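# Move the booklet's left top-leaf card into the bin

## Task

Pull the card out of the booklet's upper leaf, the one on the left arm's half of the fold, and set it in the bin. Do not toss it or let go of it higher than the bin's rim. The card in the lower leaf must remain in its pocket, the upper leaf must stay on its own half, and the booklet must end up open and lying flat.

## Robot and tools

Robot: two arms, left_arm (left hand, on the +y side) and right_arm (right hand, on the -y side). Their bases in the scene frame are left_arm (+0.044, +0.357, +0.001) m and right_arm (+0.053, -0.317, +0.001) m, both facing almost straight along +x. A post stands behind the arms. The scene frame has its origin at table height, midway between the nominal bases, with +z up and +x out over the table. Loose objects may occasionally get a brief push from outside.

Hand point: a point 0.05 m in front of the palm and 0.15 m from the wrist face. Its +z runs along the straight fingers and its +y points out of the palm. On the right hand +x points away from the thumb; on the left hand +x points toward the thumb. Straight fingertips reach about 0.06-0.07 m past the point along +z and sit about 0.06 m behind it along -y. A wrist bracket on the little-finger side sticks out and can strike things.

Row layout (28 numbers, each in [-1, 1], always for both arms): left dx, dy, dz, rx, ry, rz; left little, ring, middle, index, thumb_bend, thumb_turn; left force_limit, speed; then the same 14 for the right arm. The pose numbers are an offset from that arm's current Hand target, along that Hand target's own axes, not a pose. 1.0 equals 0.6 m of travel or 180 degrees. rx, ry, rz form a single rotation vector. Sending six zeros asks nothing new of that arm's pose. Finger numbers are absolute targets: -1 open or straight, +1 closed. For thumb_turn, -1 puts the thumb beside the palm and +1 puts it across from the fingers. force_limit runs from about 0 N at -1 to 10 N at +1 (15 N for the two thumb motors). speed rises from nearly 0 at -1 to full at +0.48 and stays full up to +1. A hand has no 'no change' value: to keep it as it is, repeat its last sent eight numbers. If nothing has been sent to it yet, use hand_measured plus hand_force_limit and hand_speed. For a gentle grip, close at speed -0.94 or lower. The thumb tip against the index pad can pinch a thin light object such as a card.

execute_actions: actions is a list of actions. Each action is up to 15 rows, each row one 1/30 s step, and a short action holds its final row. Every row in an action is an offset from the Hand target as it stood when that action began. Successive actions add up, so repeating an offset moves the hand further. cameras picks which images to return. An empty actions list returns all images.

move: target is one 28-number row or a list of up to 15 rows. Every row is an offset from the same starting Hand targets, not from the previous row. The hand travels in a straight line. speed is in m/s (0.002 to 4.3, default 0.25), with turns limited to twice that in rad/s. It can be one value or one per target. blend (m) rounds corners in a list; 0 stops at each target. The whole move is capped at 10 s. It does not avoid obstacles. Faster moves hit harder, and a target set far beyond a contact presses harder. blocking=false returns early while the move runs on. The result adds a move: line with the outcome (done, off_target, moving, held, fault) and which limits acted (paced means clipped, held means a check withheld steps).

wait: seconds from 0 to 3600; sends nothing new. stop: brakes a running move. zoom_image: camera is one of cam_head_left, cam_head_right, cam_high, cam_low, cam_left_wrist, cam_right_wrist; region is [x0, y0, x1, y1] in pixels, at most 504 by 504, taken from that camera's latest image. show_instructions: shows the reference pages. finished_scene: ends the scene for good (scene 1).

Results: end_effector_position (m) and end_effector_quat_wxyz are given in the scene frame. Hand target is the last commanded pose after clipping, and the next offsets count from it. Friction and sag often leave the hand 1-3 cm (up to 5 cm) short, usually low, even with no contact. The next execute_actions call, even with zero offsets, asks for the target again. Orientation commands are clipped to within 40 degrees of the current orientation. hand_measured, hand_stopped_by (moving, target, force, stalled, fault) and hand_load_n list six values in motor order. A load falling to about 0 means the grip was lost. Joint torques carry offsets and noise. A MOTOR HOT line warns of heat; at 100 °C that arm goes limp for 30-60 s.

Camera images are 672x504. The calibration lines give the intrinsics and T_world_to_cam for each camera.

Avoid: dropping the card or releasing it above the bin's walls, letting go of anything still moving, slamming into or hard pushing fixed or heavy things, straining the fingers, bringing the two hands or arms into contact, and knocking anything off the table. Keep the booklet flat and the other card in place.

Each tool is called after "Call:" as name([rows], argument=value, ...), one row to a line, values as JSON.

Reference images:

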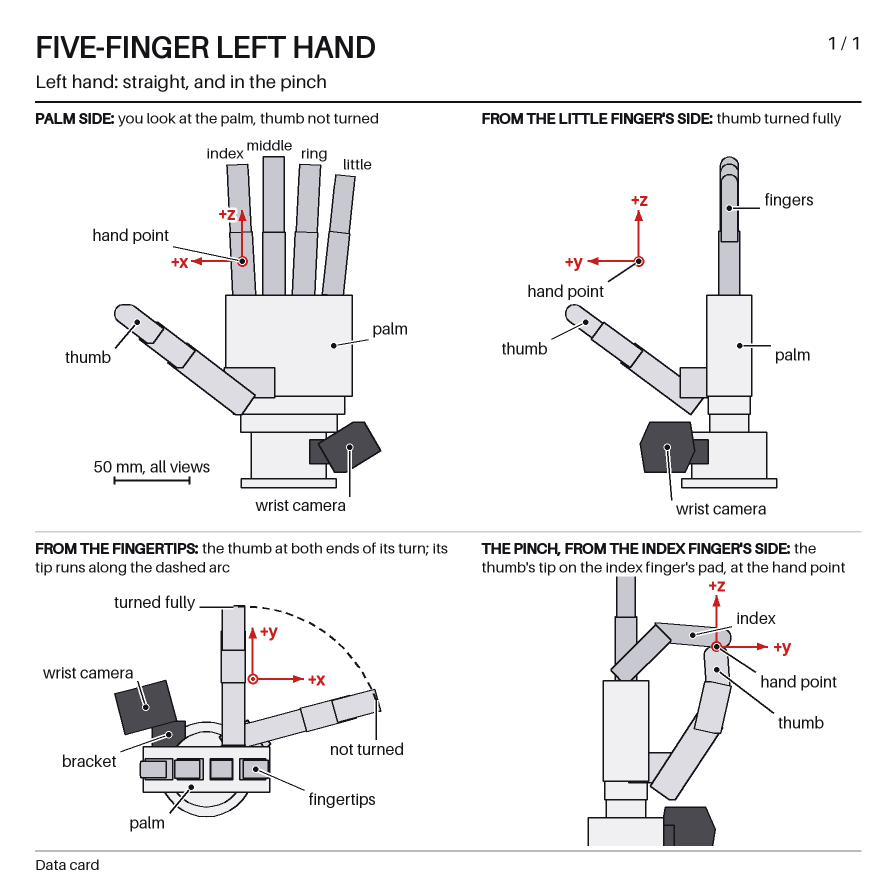

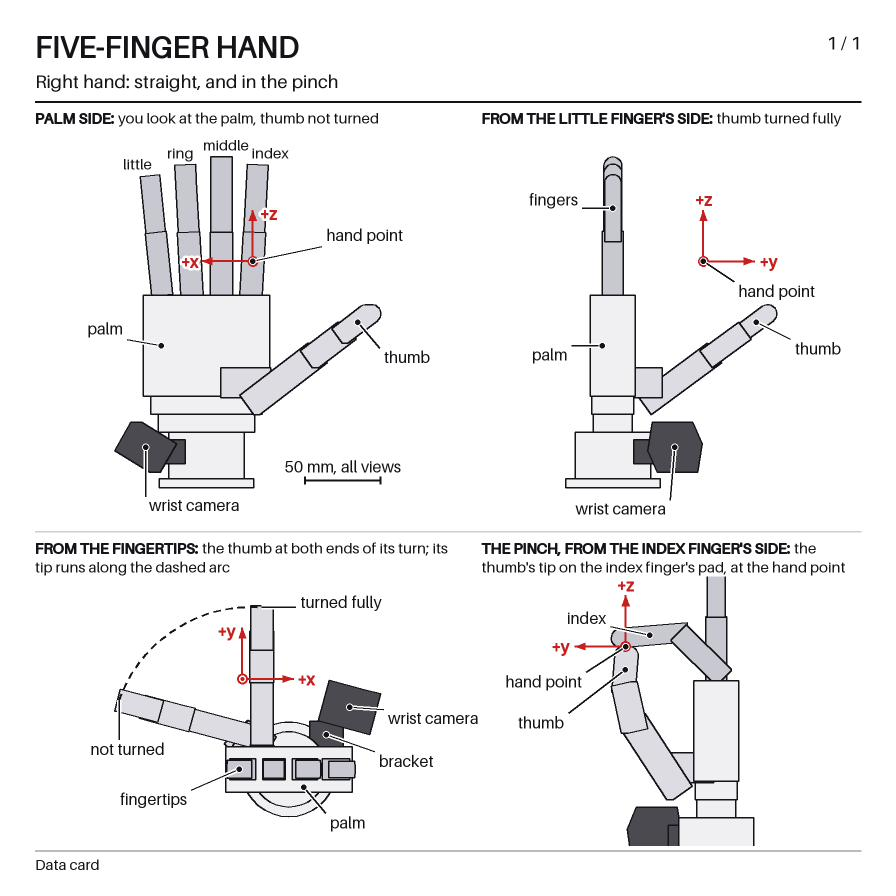

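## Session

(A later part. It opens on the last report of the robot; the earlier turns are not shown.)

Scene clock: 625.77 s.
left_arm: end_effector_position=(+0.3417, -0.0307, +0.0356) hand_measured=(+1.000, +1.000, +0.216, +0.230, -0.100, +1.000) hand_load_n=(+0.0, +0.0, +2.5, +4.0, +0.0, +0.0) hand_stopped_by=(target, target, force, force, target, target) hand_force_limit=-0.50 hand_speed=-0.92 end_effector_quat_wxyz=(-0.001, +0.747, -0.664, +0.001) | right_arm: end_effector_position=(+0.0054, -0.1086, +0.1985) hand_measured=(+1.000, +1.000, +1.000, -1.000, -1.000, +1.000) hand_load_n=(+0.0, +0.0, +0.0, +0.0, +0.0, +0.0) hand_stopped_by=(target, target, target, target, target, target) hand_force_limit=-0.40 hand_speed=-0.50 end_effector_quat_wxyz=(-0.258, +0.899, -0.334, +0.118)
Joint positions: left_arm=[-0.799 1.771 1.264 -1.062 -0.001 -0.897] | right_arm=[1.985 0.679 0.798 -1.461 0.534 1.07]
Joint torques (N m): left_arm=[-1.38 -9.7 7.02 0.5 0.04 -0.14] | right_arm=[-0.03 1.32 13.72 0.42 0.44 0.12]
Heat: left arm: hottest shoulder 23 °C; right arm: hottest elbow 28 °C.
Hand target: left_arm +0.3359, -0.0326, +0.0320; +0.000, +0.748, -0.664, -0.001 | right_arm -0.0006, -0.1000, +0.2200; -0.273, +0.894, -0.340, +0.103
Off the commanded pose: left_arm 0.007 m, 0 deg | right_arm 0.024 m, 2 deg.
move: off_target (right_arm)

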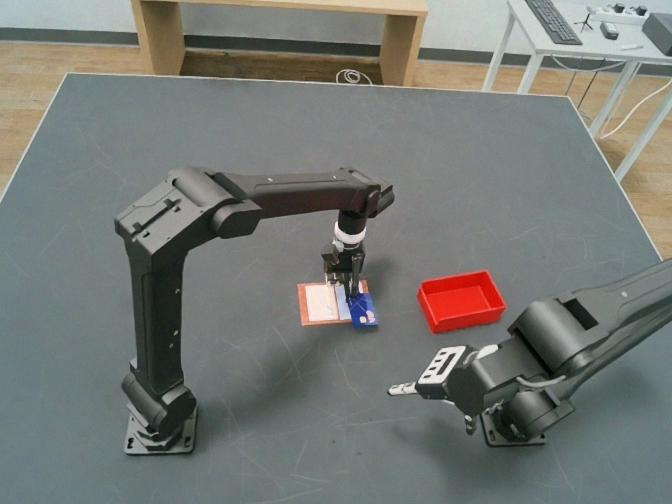

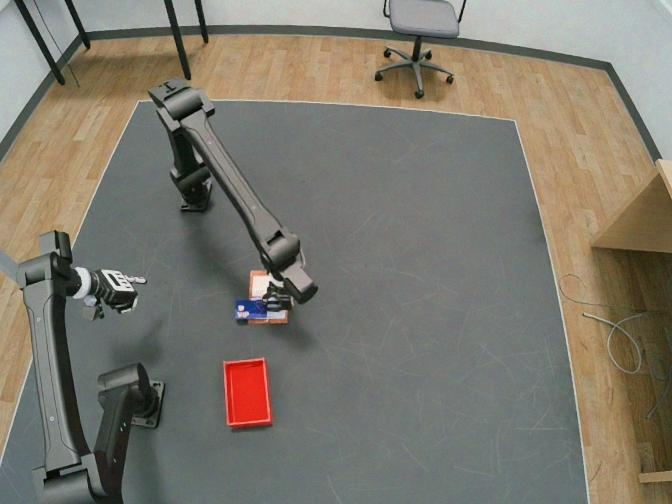

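Call:
move(target=[0.018,-0.011,-0.1,0,0,0,1,1,0.25,0.25,-0.1,1,-0.5,-0.92, 0,0,0,0,0,0,1,1,1,-1,-1,1,-0.4,-0.5], speed=0.1, cameras=["cam_head_left","cam_high","cam_low","cam_left_wrist"])

Call:
zoom_image(camera="cam_head_left", region=[280, 220, 420, 350])

Call:
zoom_image(camera="cam_low", region=[300, 230, 430, 320])

Scene clock: 631.53 s.
left_arm: end_effector_position=(+0.3381, -0.0291, +0.0783) hand_measured=(+1.000, +1.000, +0.216, +0.230, -0.100, +1.000) hand_load_n=(+0.0, +0.5, +2.0, +3.5, +0.0, +0.0) hand_stopped_by=(target, target, force, force, target, target) hand_force_limit=-0.50 hand_speed=-0.92 end_effector_quat_wxyz=(-0.001, +0.747, -0.664, -0.014) | right_arm: end_effector_position=(+0.0054, -0.1085, +0.1986) hand_measured=(+1.000, +1.000, +1.000, -1.000, -1.000, +1.000) hand_load_n=(+0.0, +0.0, +0.0, +0.0, +0.0, +0.0) hand_stopped_by=(target, target, target, target, target, target) hand_force_limit=-0.40 hand_speed=-0.50 end_effector_quat_wxyz=(-0.259, +0.898, -0.335, +0.118)
Joint positions: left_arm=[-0.802 1.734 1.334 -1.2 -0.001 -0.9] | right_arm=[1.985 0.679 0.798 -1.461 0.534 1.071]
Joint torques (N m): left_arm=[-1.26 -9.88 11.6 -0.28 0.07 -0.14] | right_arm=[0.32 1.32 13.65 0.32 0.43 0.11]
Heat: left arm: hottest shoulder 23 °C; right arm: hottest elbow 29 °C.
Hand target: left_arm +0.3437, -0.0426, +0.0920; +0.000, +0.748, -0.664, -0.001 | right_arm -0.0006, -0.1000, +0.2200; -0.273, +0.894, -0.340, +0.103
Off the commanded pose: left_arm 0.020 m, 2 deg | right_arm 0.024 m, 2 deg.
move: off_target (left_arm)
cam_left_wrist: T_world_to_cam=[[0.97854, -0.19909, -0.05314, -0.32919], [-0.15005, -0.86518, 0.4785, -0.00636], [-0.14124, -0.46025, -0.87648, 0.2193]] pos_world=[0.35215, 0.02989, 0.17776]

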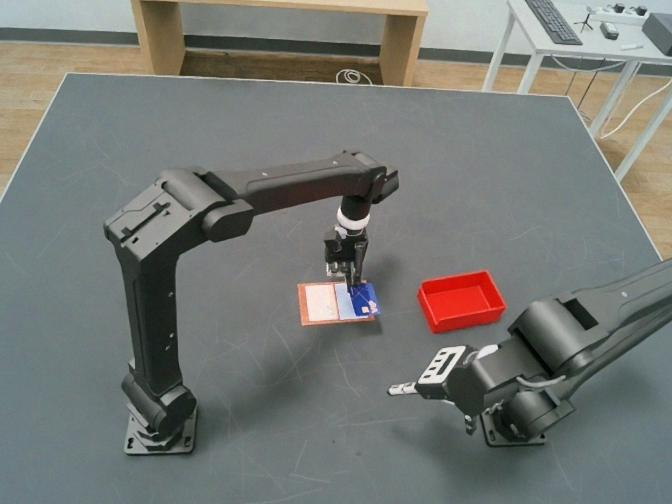

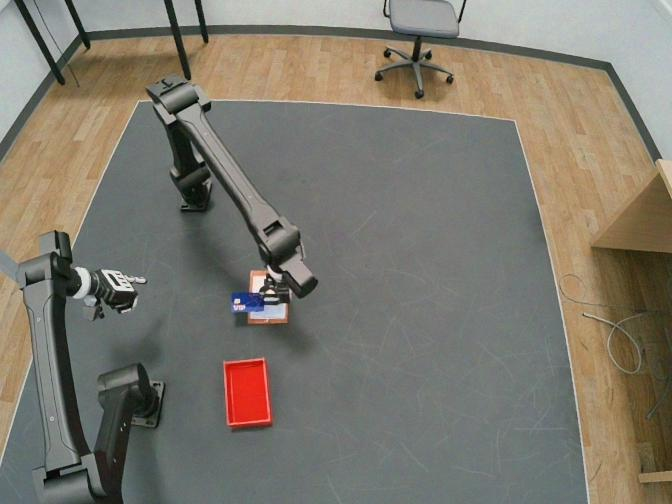

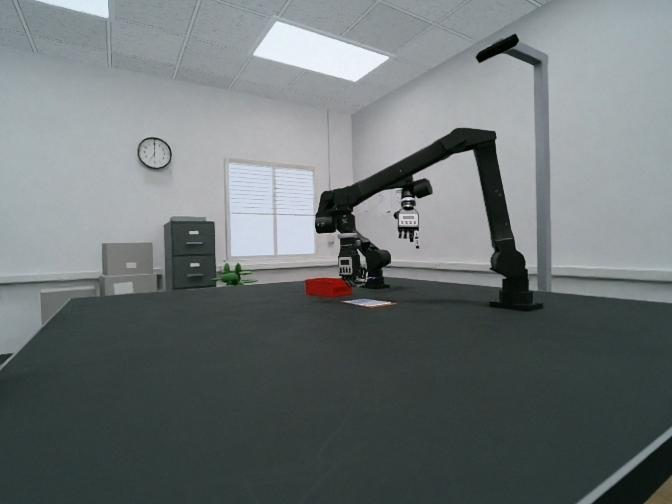

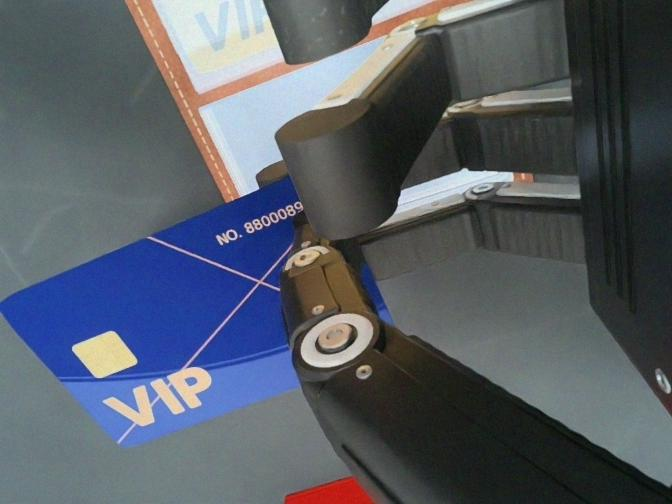

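Scaled by 3.600 from the camera's image (finer frame: 960x720).

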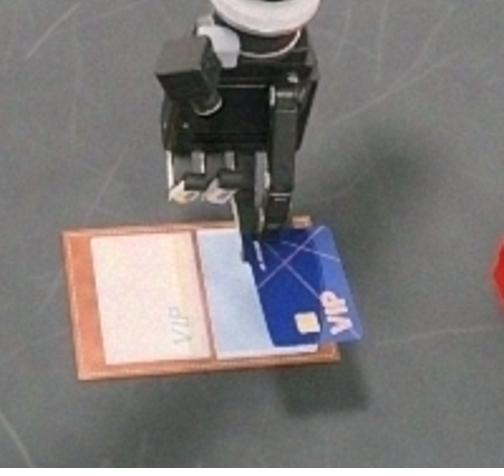

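Scaled by 3.877 from the camera's image (finer frame: 960x720).

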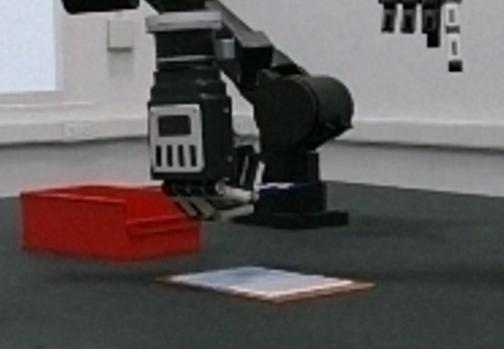

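Call:
zoom_image(camera="cam_high", region=[200, 340, 300, 440])

Call:
zoom_image(camera="cam_head_left", region=[400, 255, 520, 345])

Scaled by 5.040 from the camera's image (finer frame: 960x720).

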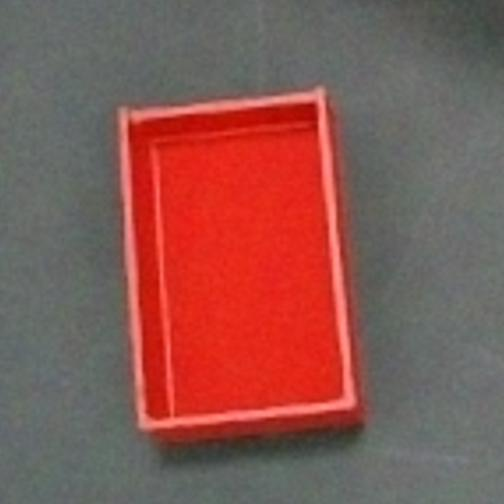

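Scaled by 4.200 from the camera's image (finer frame: 960x720).

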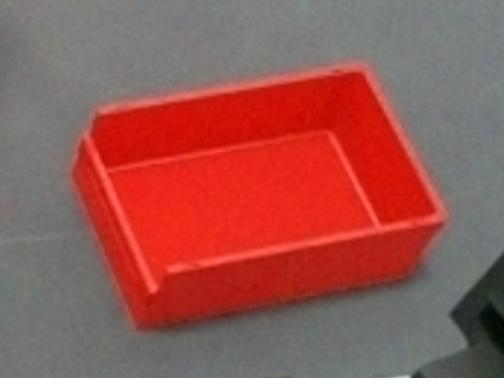

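Call:
move(target=[0.4268,0.072,-0.0667,0,0,0.472,1,1,0.25,0.25,-0.1,1,-0.5,-0.92, 0,0,0,0,0,0,1,1,1,-1,-1,1,-0.4,-0.5], speed=0.2, cameras=["all"])

Scene clock: 687.83 s.
left_arm: end_effector_position=(+0.3315, -0.2954, +0.1359) hand_measured=(+1.000, +1.000, +0.216, +0.230, -0.100, +1.000) hand_load_n=(+0.0, +0.0, +2.0, +4.0, +0.0, +0.0) hand_stopped_by=(target, target, force, force, target, target) hand_force_limit=-0.50 hand_speed=-0.92 end_effector_quat_wxyz=(+0.024, -0.118, +0.990, -0.080) | right_arm: end_effector_position=(+0.0054, -0.1085, +0.1986) hand_measured=(+1.000, +1.000, +1.000, -1.000, -1.000, +1.000) hand_load_n=(+0.0, +0.0, +0.0, +0.0, +0.0, +0.0) hand_stopped_by=(target, target, target, target, target, target) hand_force_limit=-0.40 hand_speed=-0.50 end_effector_quat_wxyz=(-0.259, +0.898, -0.335, +0.118)
Joint positions: left_arm=[-1.148 2.503 2.789 -1.69 0.006 0.206] | right_arm=[1.985 0.679 0.798 -1.461 0.534 1.071]
Joint torques (N m): left_arm=[-1.08 -17.26 13.22 0.08 -0.11 0.11] | right_arm=[0.26 1.14 13.71 0.32 0.44 0.1]
Heat: left arm: hottest elbow 28 °C; right arm: hottest elbow 33 °C.
Hand target: left_arm +0.3314, -0.3020, +0.1319; -0.001, -0.103, +0.995, +0.000 | right_arm -0.0006, -0.1000, +0.2200; -0.273, +0.894, -0.340, +0.103
Off the commanded pose: left_arm 0.008 m, 10 deg | right_arm 0.024 m, 2 deg.
joint sent to its limit (left arm) — joint 4 (wrist pitch), lower limit. The joint targets are off in orientation, not in position.
move: off_target (left_arm)
cam_left_wrist: T_world_to_cam=[[-0.08539, -0.98935, 0.11787, -0.27659], [-0.89826, 0.12763, 0.42052, 0.28389], [-0.43109, -0.06997, -0.89959, 0.36084]] pos_world=[0.38694, -0.28463, 0.23783]
cam_right_wrist: T_world_to_cam=[[-0.27955, -0.7856, -0.55199, 0.03004], [-0.95469, 0.16635, 0.24675, -0.02664], [-0.10203, 0.59596, -0.79651, 0.34252]] pos_world=[0.01791, -0.1761, 0.29598]

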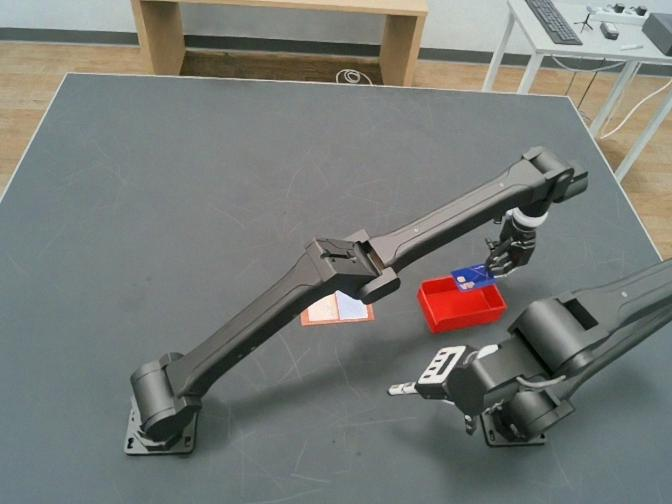

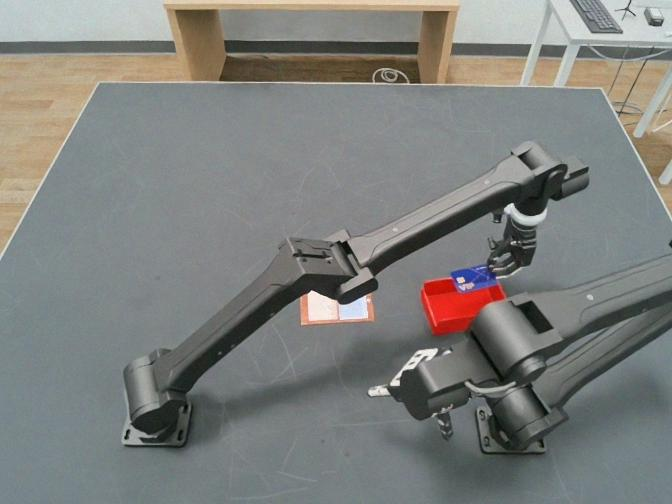

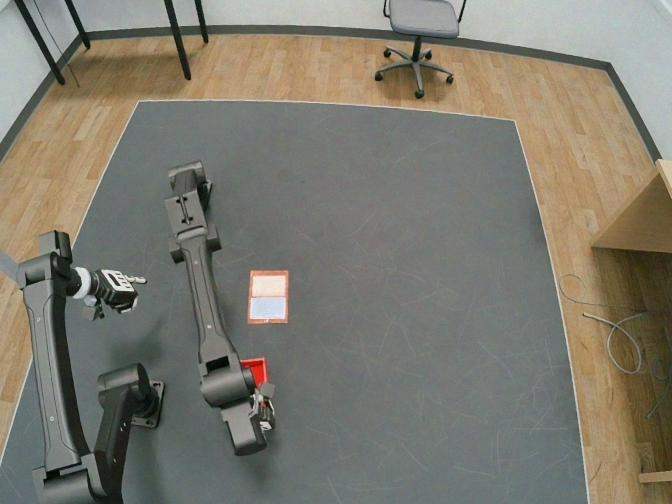

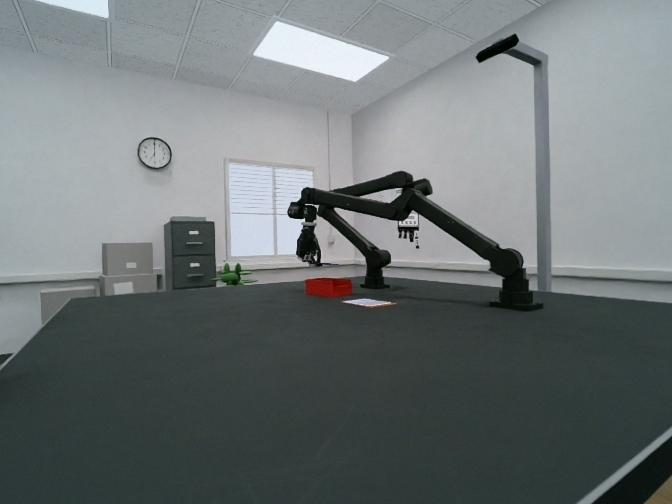

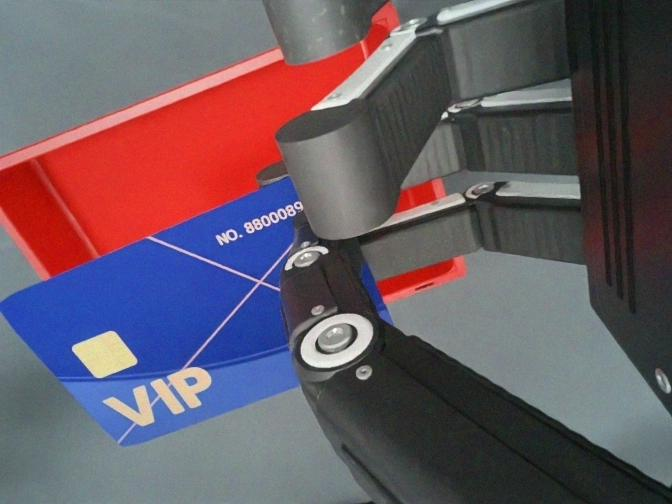

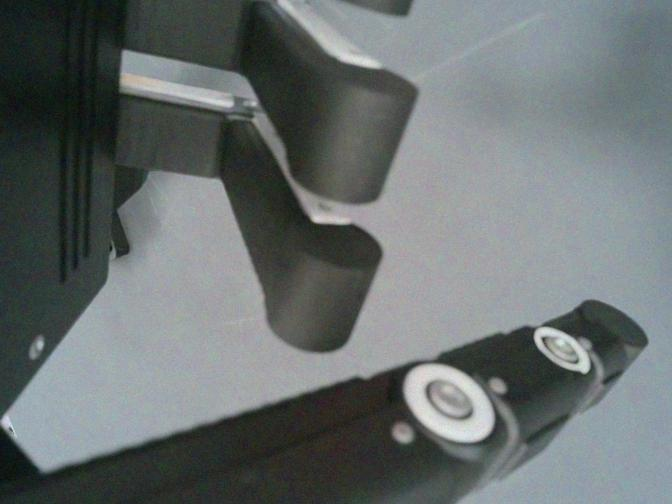

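Call:
zoom_image(camera="cam_left_wrist", region=[0, 0, 500, 400])

Call:
zoom_image(camera="cam_head_left", region=[400, 180, 560, 345])

Call:
zoom_image(camera="cam_low", region=[280, 190, 380, 310])

Scaled by 1.008 from the camera's image (finer frame: 960x720).

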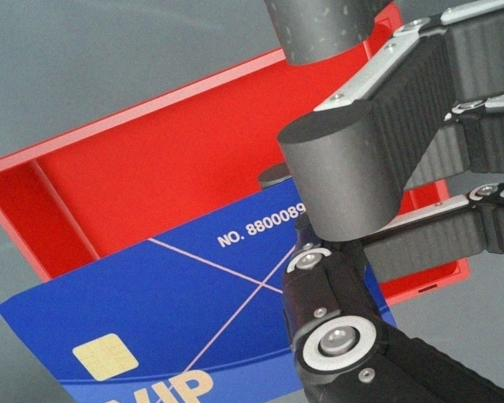

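Scaled by 3.055 from the camera's image (finer frame: 960x720).

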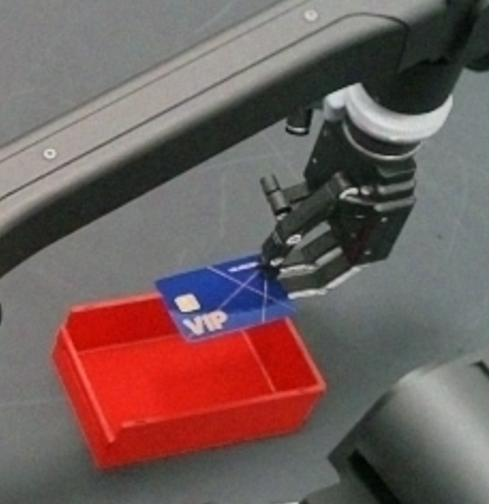

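Scaled by 4.200 from the camera's image (finer frame: 960x720).

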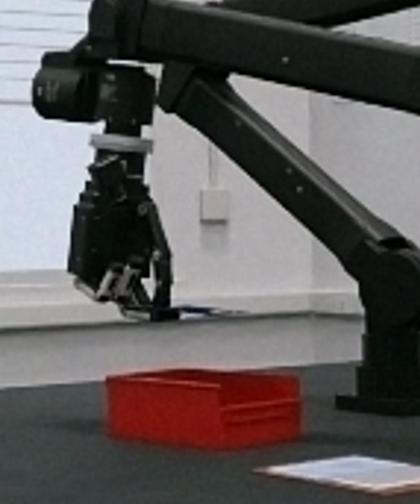

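Call:
move(target=[0.0245,0,0.07,0.139,0,0,1,1,0.25,0.25,-0.1,1,-0.5,-0.92, 0,0,0,0,0,0,1,1,1,-1,-1,1,-0.4,-0.5], speed=0.1, cameras=["cam_head_left","cam_head_right","cam_low","cam_left_wrist"])

Call:
zoom_image(camera="cam_head_left", region=[400, 180, 560, 345])

Call:
zoom_image(camera="cam_low", region=[280, 190, 380, 310])

Scene clock: 711.03 s.
left_arm: end_effector_position=(+0.3165, -0.3042, +0.0864) hand_measured=(+1.000, +1.000, +0.216, +0.230, -0.100, +1.000) hand_load_n=(+0.0, +0.5, +2.5, +3.5, +0.0, -0.5) hand_stopped_by=(target, target, force, force, target, target) hand_force_limit=-0.50 hand_speed=-0.92 end_effector_quat_wxyz=(+0.020, -0.104, +0.972, -0.207) | right_arm: end_effector_position=(+0.0054, -0.1085, +0.1986) hand_measured=(+1.000, +1.000, +1.000, -1.000, -1.000, +1.000) hand_load_n=(+0.0, +0.0, +0.0, +0.0, +0.0, +0.0) hand_stopped_by=(target, target, target, target, target, target) hand_force_limit=-0.40 hand_speed=-0.50 end_effector_quat_wxyz=(-0.259, +0.898, -0.335, +0.118)
Joint positions: left_arm=[-1.148 2.166 2.031 -1.027 0.097 0.209] | right_arm=[1.985 0.679 0.798 -1.461 0.534 1.071]
Joint torques (N m): left_arm=[-0.32 -18.08 8.79 1.87 0.1 0.04] | right_arm=[0.21 1.55 13.68 0.42 0.45 0.09]
Heat: left arm: hottest elbow 28 °C; right arm: hottest elbow 34 °C.
Hand target: left_arm +0.3170, -0.3050, +0.0899; +0.022, -0.101, +0.971, -0.215 | right_arm -0.0006, -0.1000, +0.2200; -0.273, +0.894, -0.340, +0.103
Off the commanded pose: left_arm 0.004 m, 1 deg | right_arm 0.024 m, 2 deg.
move: done
cam_left_wrist: T_world_to_cam=[[-0.11966, -0.92473, 0.36132, -0.2713], [-0.90246, 0.253, 0.34864, 0.33802], [-0.41382, -0.28435, -0.86481, 0.23548]] pos_world=[0.37003, -0.26944, 0.18383]

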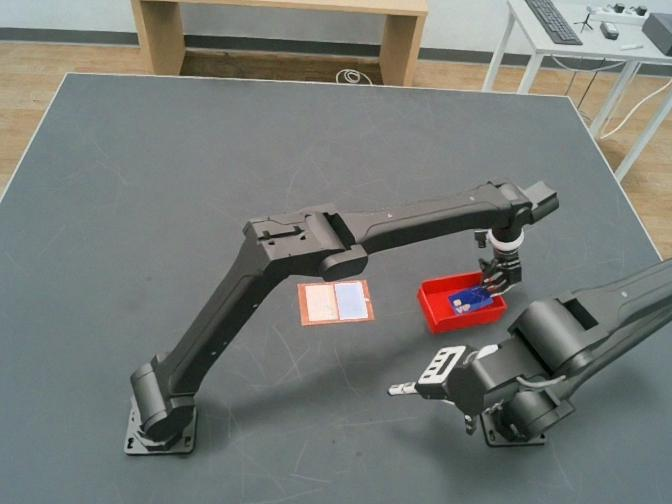

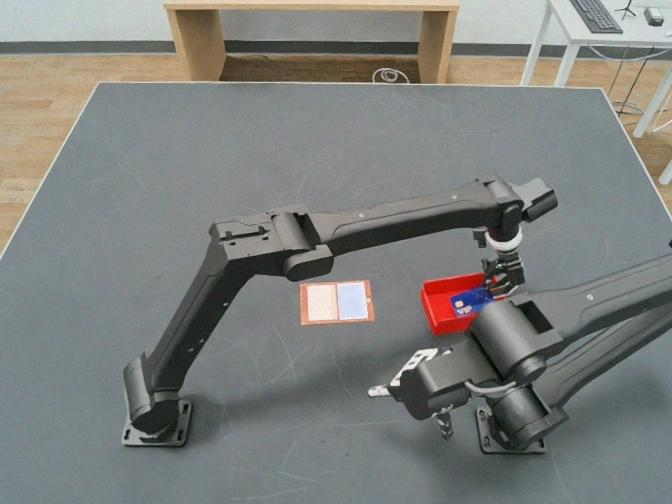

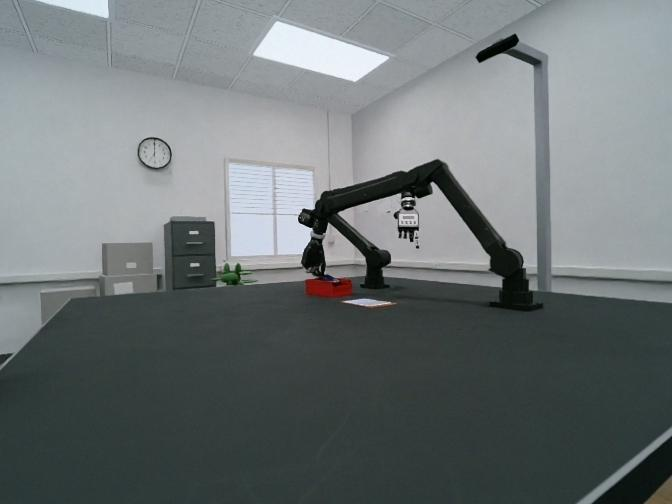

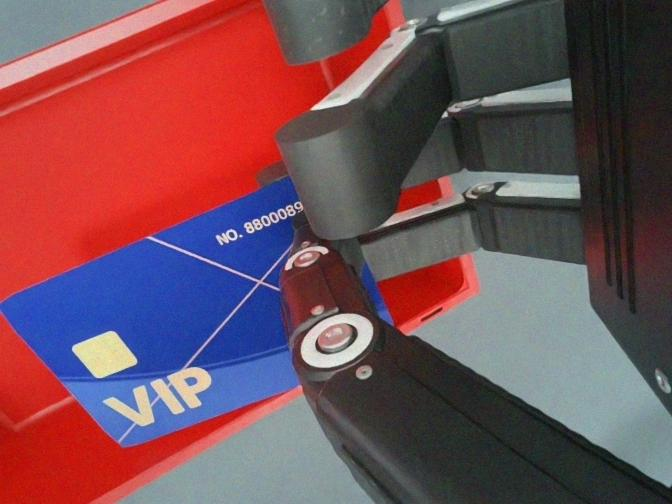

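Scaled by 3.055 from the camera's image (finer frame: 960x720).

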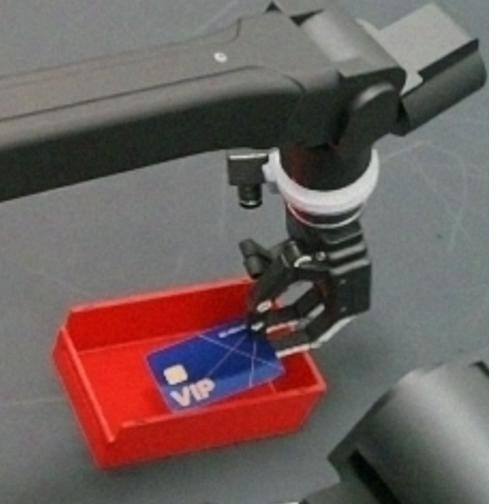

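Scaled by 4.200 from the camera's image (finer frame: 960x720).

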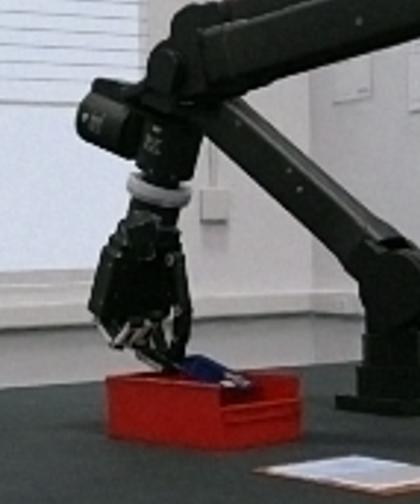

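Call:
move(target=[-0.0144,0.0258,0.0467,0,0,0,1,1,0.25,0.25,-0.1,1,-0.5,-0.92, 0,0,0,0,0,0,1,1,1,-1,-1,1,-0.4,-0.5], speed=0.06, cameras=["cam_head_left","cam_high","cam_low","cam_left_wrist"])

Call:
zoom_image(camera="cam_head_left", region=[400, 220, 540, 345])

Call:
zoom_image(camera="cam_low", region=[290, 230, 370, 310])

Scene clock: 730.53 s.
left_arm: end_effector_position=(+0.3187, -0.3081, +0.0738) hand_measured=(+1.000, +1.000, +0.216, +0.230, -0.100, +1.000) hand_load_n=(+0.0, +0.0, +2.0, +4.0, +0.0, +0.0) hand_stopped_by=(target, target, force, force, target, target) hand_force_limit=-0.50 hand_speed=-0.92 end_effector_quat_wxyz=(+0.022, -0.102, +0.969, -0.223) | right_arm: end_effector_position=(+0.0054, -0.1085, +0.1986) hand_measured=(+1.000, +1.000, +1.000, -1.000, -1.000, +1.000) hand_load_n=(+0.0, +0.0, +0.0, +0.0, +0.0, +0.0) hand_stopped_by=(target, target, target, target, target, target) hand_force_limit=-0.40 hand_speed=-0.50 end_effector_quat_wxyz=(-0.259, +0.898, -0.335, +0.118)
Joint positions: left_arm=[-1.145 2.161 1.984 -0.954 0.105 0.212] | right_arm=[1.985 0.679 0.798 -1.461 0.534 1.071]
Joint torques (N m): left_arm=[0.21 -16.38 8.09 1.84 0 0.14] | right_arm=[0.15 1.55 13.64 0.38 0.44 0.1]
Heat: left arm: hottest shoulder 29 °C; right arm: hottest elbow 34 °C.
Hand target: left_arm +0.3249, -0.3011, +0.0579; +0.022, -0.101, +0.971, -0.215 | right_arm -0.0006, -0.1000, +0.2200; -0.273, +0.894, -0.340, +0.103
Off the commanded pose: left_arm 0.018 m, 1 deg | right_arm 0.024 m, 2 deg.
move: off_target (left_arm)
cam_left_wrist: T_world_to_cam=[[-0.12584, -0.91271, 0.38875, -0.2665], [-0.90443, 0.26657, 0.3331, 0.35133], [-0.40765, -0.30968, -0.85902, 0.21419]] pos_world=[0.37153, -0.27056, 0.17057]

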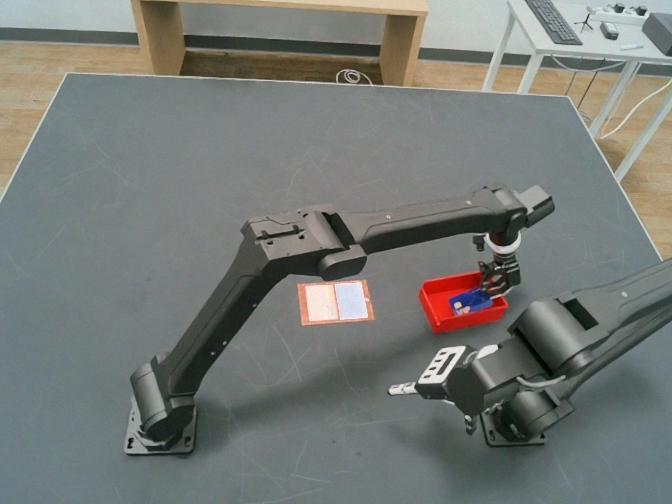

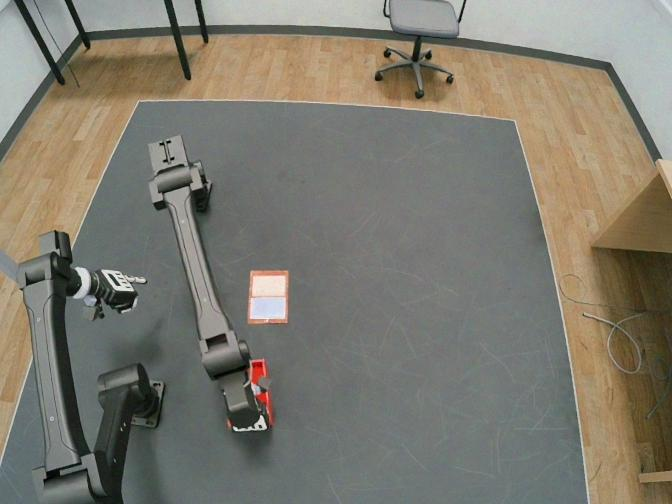

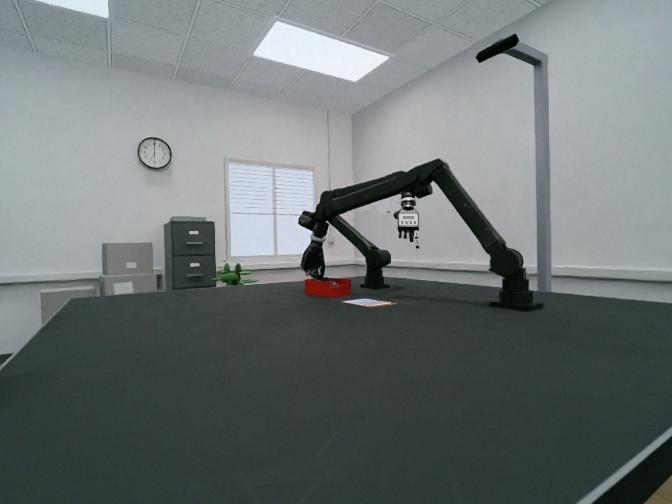

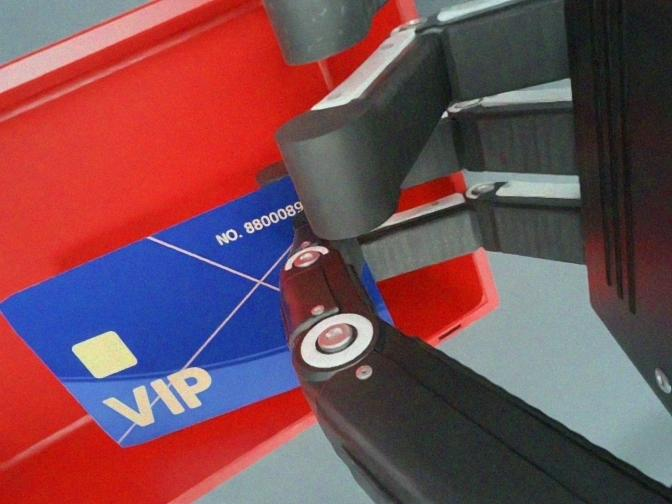

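Scaled by 3.600 from the camera's image (finer frame: 960x720).

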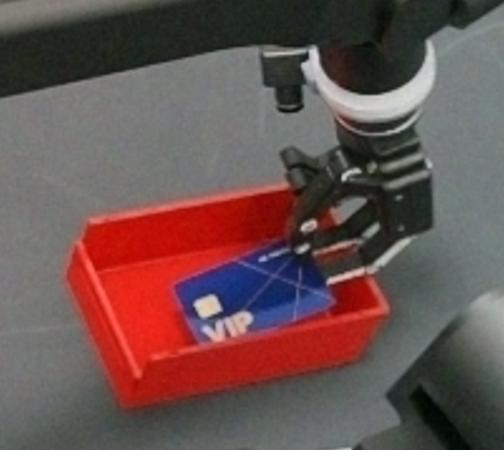

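Scaled by 6.300 from the camera's image (finer frame: 960x720).

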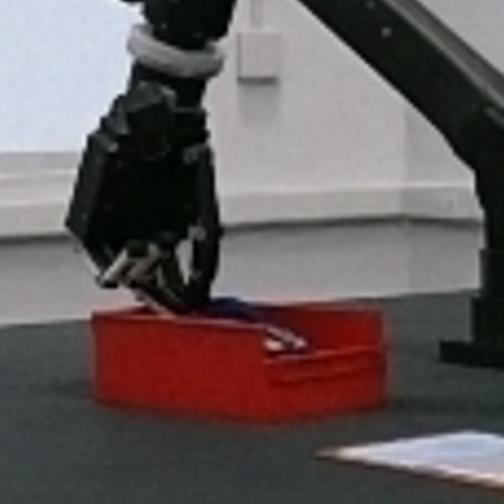

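Call:
move(target=[-0.0047,0.0215,0.0122,0,0,0,1,1,0.25,0.25,-0.1,1,-0.5,-0.92, 0,0,0,0,0,0,1,1,1,-1,-1,1,-0.4,-0.5], speed=0.06, cameras=["cam_head_left","cam_low","cam_left_wrist"])

Call:
zoom_image(camera="cam_low", region=[290, 230, 370, 310])

Scene clock: 742.40 s.
left_arm: end_effector_position=(+0.3200, -0.2964, +0.0635) hand_measured=(+1.000, +1.000, +0.216, +0.230, -0.100, +1.000) hand_load_n=(+0.0, +0.0, +2.0, +3.5, +0.0, +0.0) hand_stopped_by=(target, target, force, force, target, target) hand_force_limit=-0.50 hand_speed=-0.92 end_effector_quat_wxyz=(+0.022, -0.102, +0.969, -0.224) | right_arm: end_effector_position=(+0.0054, -0.1085, +0.1986) hand_measured=(+1.000, +1.000, +1.000, -1.000, -1.000, +1.000) hand_load_n=(+0.0, +0.0, +0.0, +0.0, +0.0, +0.0) hand_stopped_by=(target, target, target, target, target, target) hand_force_limit=-0.40 hand_speed=-0.50 end_effector_quat_wxyz=(-0.259, +0.898, -0.335, +0.118)
Joint positions: left_arm=[-1.136 2.136 1.915 -0.908 0.109 0.22] | right_arm=[1.985 0.679 0.798 -1.461 0.534 1.071]
Joint torques (N m): left_arm=[0.15 -14.8 8.9 1.73 -0.02 0.13] | right_arm=[-0.09 1.26 13.75 0.34 0.43 0.11]
Heat: left arm: hottest shoulder 29 °C; right arm: hottest elbow 34 °C.
Hand target: left_arm +0.3258, -0.2922, +0.0460; +0.022, -0.101, +0.971, -0.215 | right_arm -0.0006, -0.1000, +0.2200; -0.273, +0.894, -0.340, +0.103
Off the commanded pose: left_arm 0.019 m, 1 deg | right_arm 0.024 m, 2 deg.
move: off_target (left_arm)
cam_left_wrist: T_world_to_cam=[[-0.12608, -0.9122, 0.38986, -0.25139], [-0.90448, 0.26712, 0.33251, 0.35305], [-0.40746, -0.31069, -0.85875, 0.20909]] pos_world=[0.37283, -0.25866, 0.16017]

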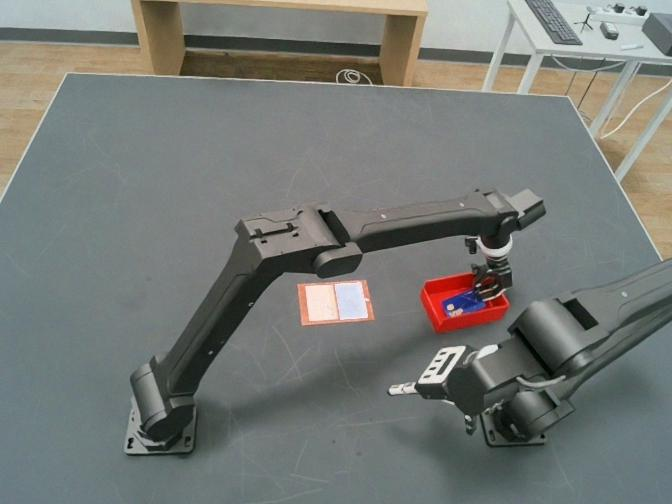

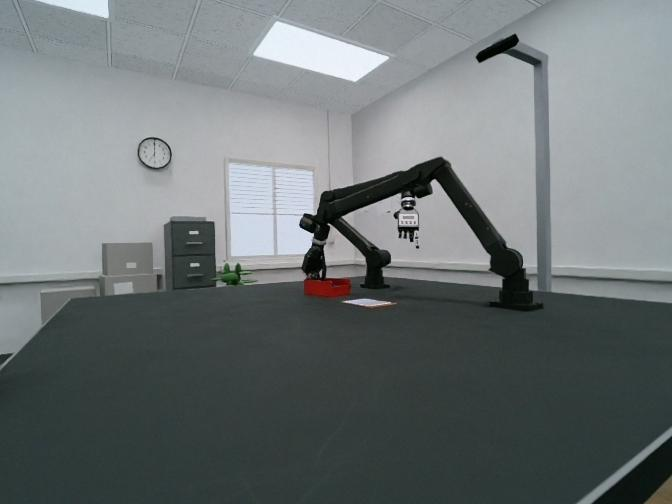

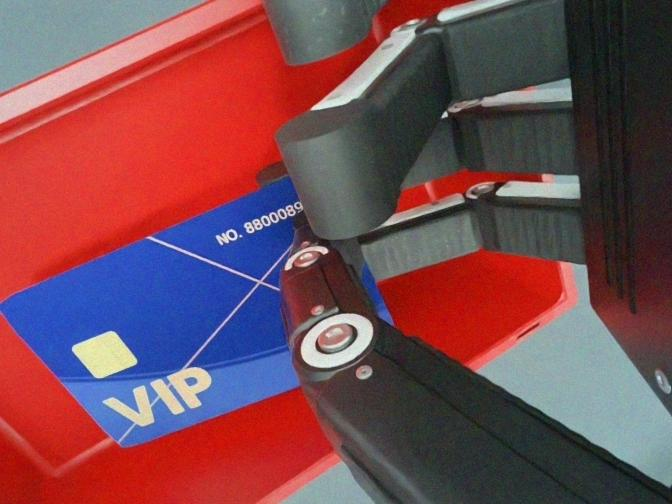

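Scaled by 6.300 from the camera's image (finer frame: 960x720).

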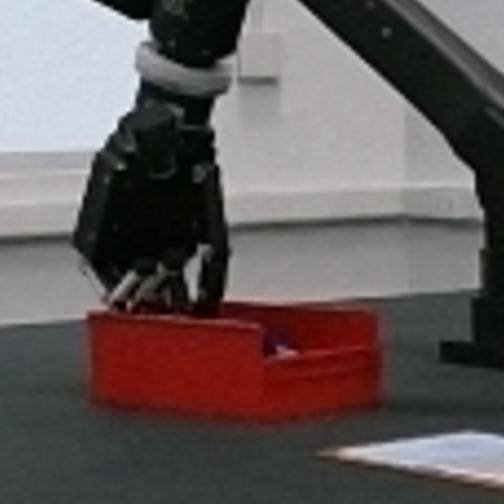

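Call:
move(target=[-0.0043,0.0178,0.0285,0,0,0,1,1,0.25,0.25,-0.1,1,-0.5,-0.92, 0,0,0,0,0,0,1,1,1,-1,-1,1,-0.4,-0.5], speed=0.05, cameras=["cam_head_left","cam_low","cam_left_wrist"])

Call:
zoom_image(camera="cam_low", region=[290, 230, 370, 310])

Call:
zoom_image(camera="cam_head_left", region=[400, 220, 540, 345])

Scene clock: 749.07 s.
left_arm: end_effector_position=(+0.3233, -0.3002, +0.0573) hand_measured=(+1.000, +1.000, +0.216, +0.230, -0.100, +1.000) hand_load_n=(+0.5, +0.0, +2.0, +3.5, +0.0, +0.0) hand_stopped_by=(target, target, force, force, target, target) hand_force_limit=-0.50 hand_speed=-0.92 end_effector_quat_wxyz=(+0.027, -0.098, +0.967, -0.235) | right_arm: end_effector_position=(+0.0054, -0.1085, +0.1986) hand_measured=(+1.000, +1.000, +1.000, -1.000, -1.000, +1.000) hand_load_n=(+0.0, +0.0, +0.0, +0.0, +0.0, +0.0) hand_stopped_by=(target, target, target, target, target, target) hand_force_limit=-0.40 hand_speed=-0.50 end_effector_quat_wxyz=(-0.259, +0.898, -0.335, +0.118)
Joint positions: left_arm=[-1.135 2.136 1.894 -0.863 0.109 0.227] | right_arm=[1.985 0.679 0.798 -1.461 0.534 1.071]
Joint torques (N m): left_arm=[0.38 -14.45 7.49 1.8 0.07 0.07] | right_arm=[0.09 1.26 13.7 0.4 0.44 0.09]
Heat: left arm: hottest shoulder 28 °C; right arm: hottest elbow 34 °C.
Hand target: left_arm +0.3278, -0.2892, +0.0259; +0.022, -0.101, +0.971, -0.215 | right_arm -0.0006, -0.1000, +0.2200; -0.273, +0.894, -0.340, +0.103
Off the commanded pose: left_arm 0.033 m, 2 deg | right_arm 0.024 m, 2 deg.
move: off_target (left_arm)
cam_left_wrist: T_world_to_cam=[[-0.13653, -0.90288, 0.40763, -0.24691], [-0.90758, 0.27894, 0.31385, 0.36469], [-0.39707, -0.3271, -0.85752, 0.19558]] pos_world=[0.37493, -0.26068, 0.1539]

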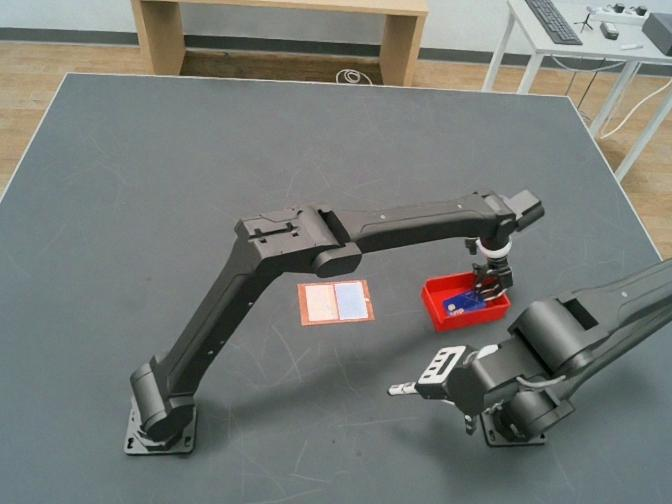

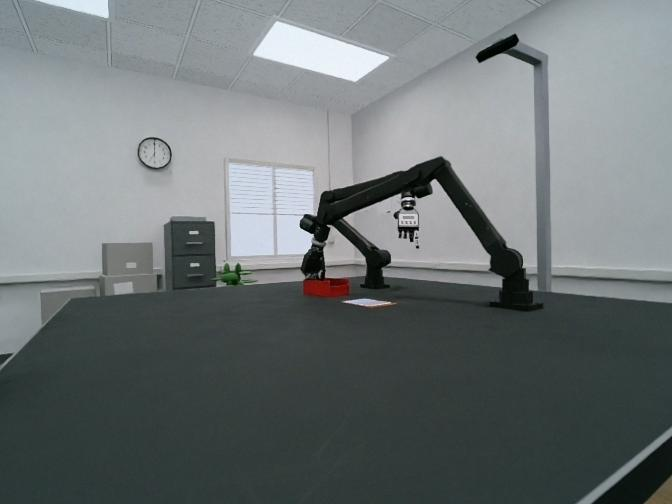

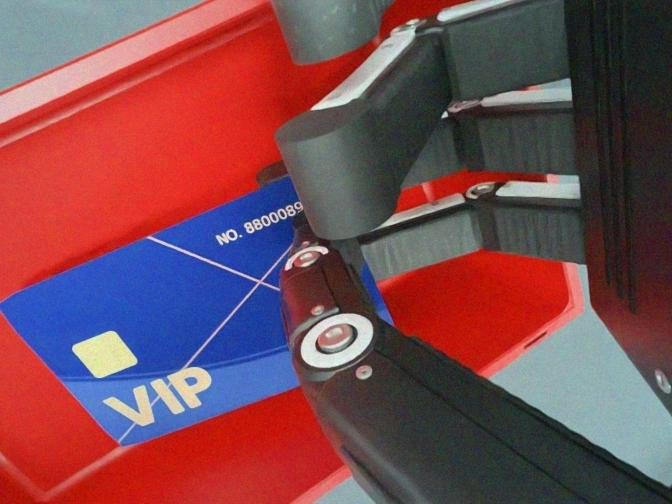

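Scaled by 6.300 from the camera's image (finer frame: 960x720).

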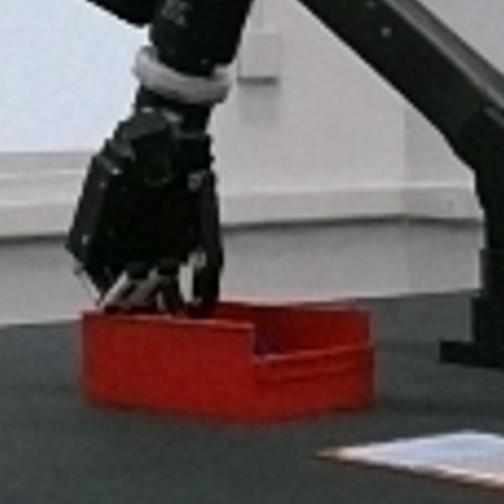

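Scaled by 3.600 from the camera's image (finer frame: 960x720).

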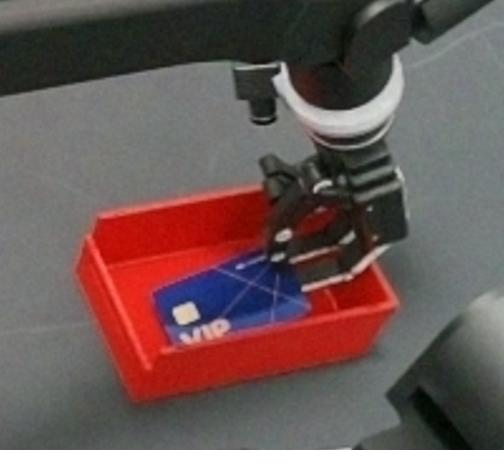

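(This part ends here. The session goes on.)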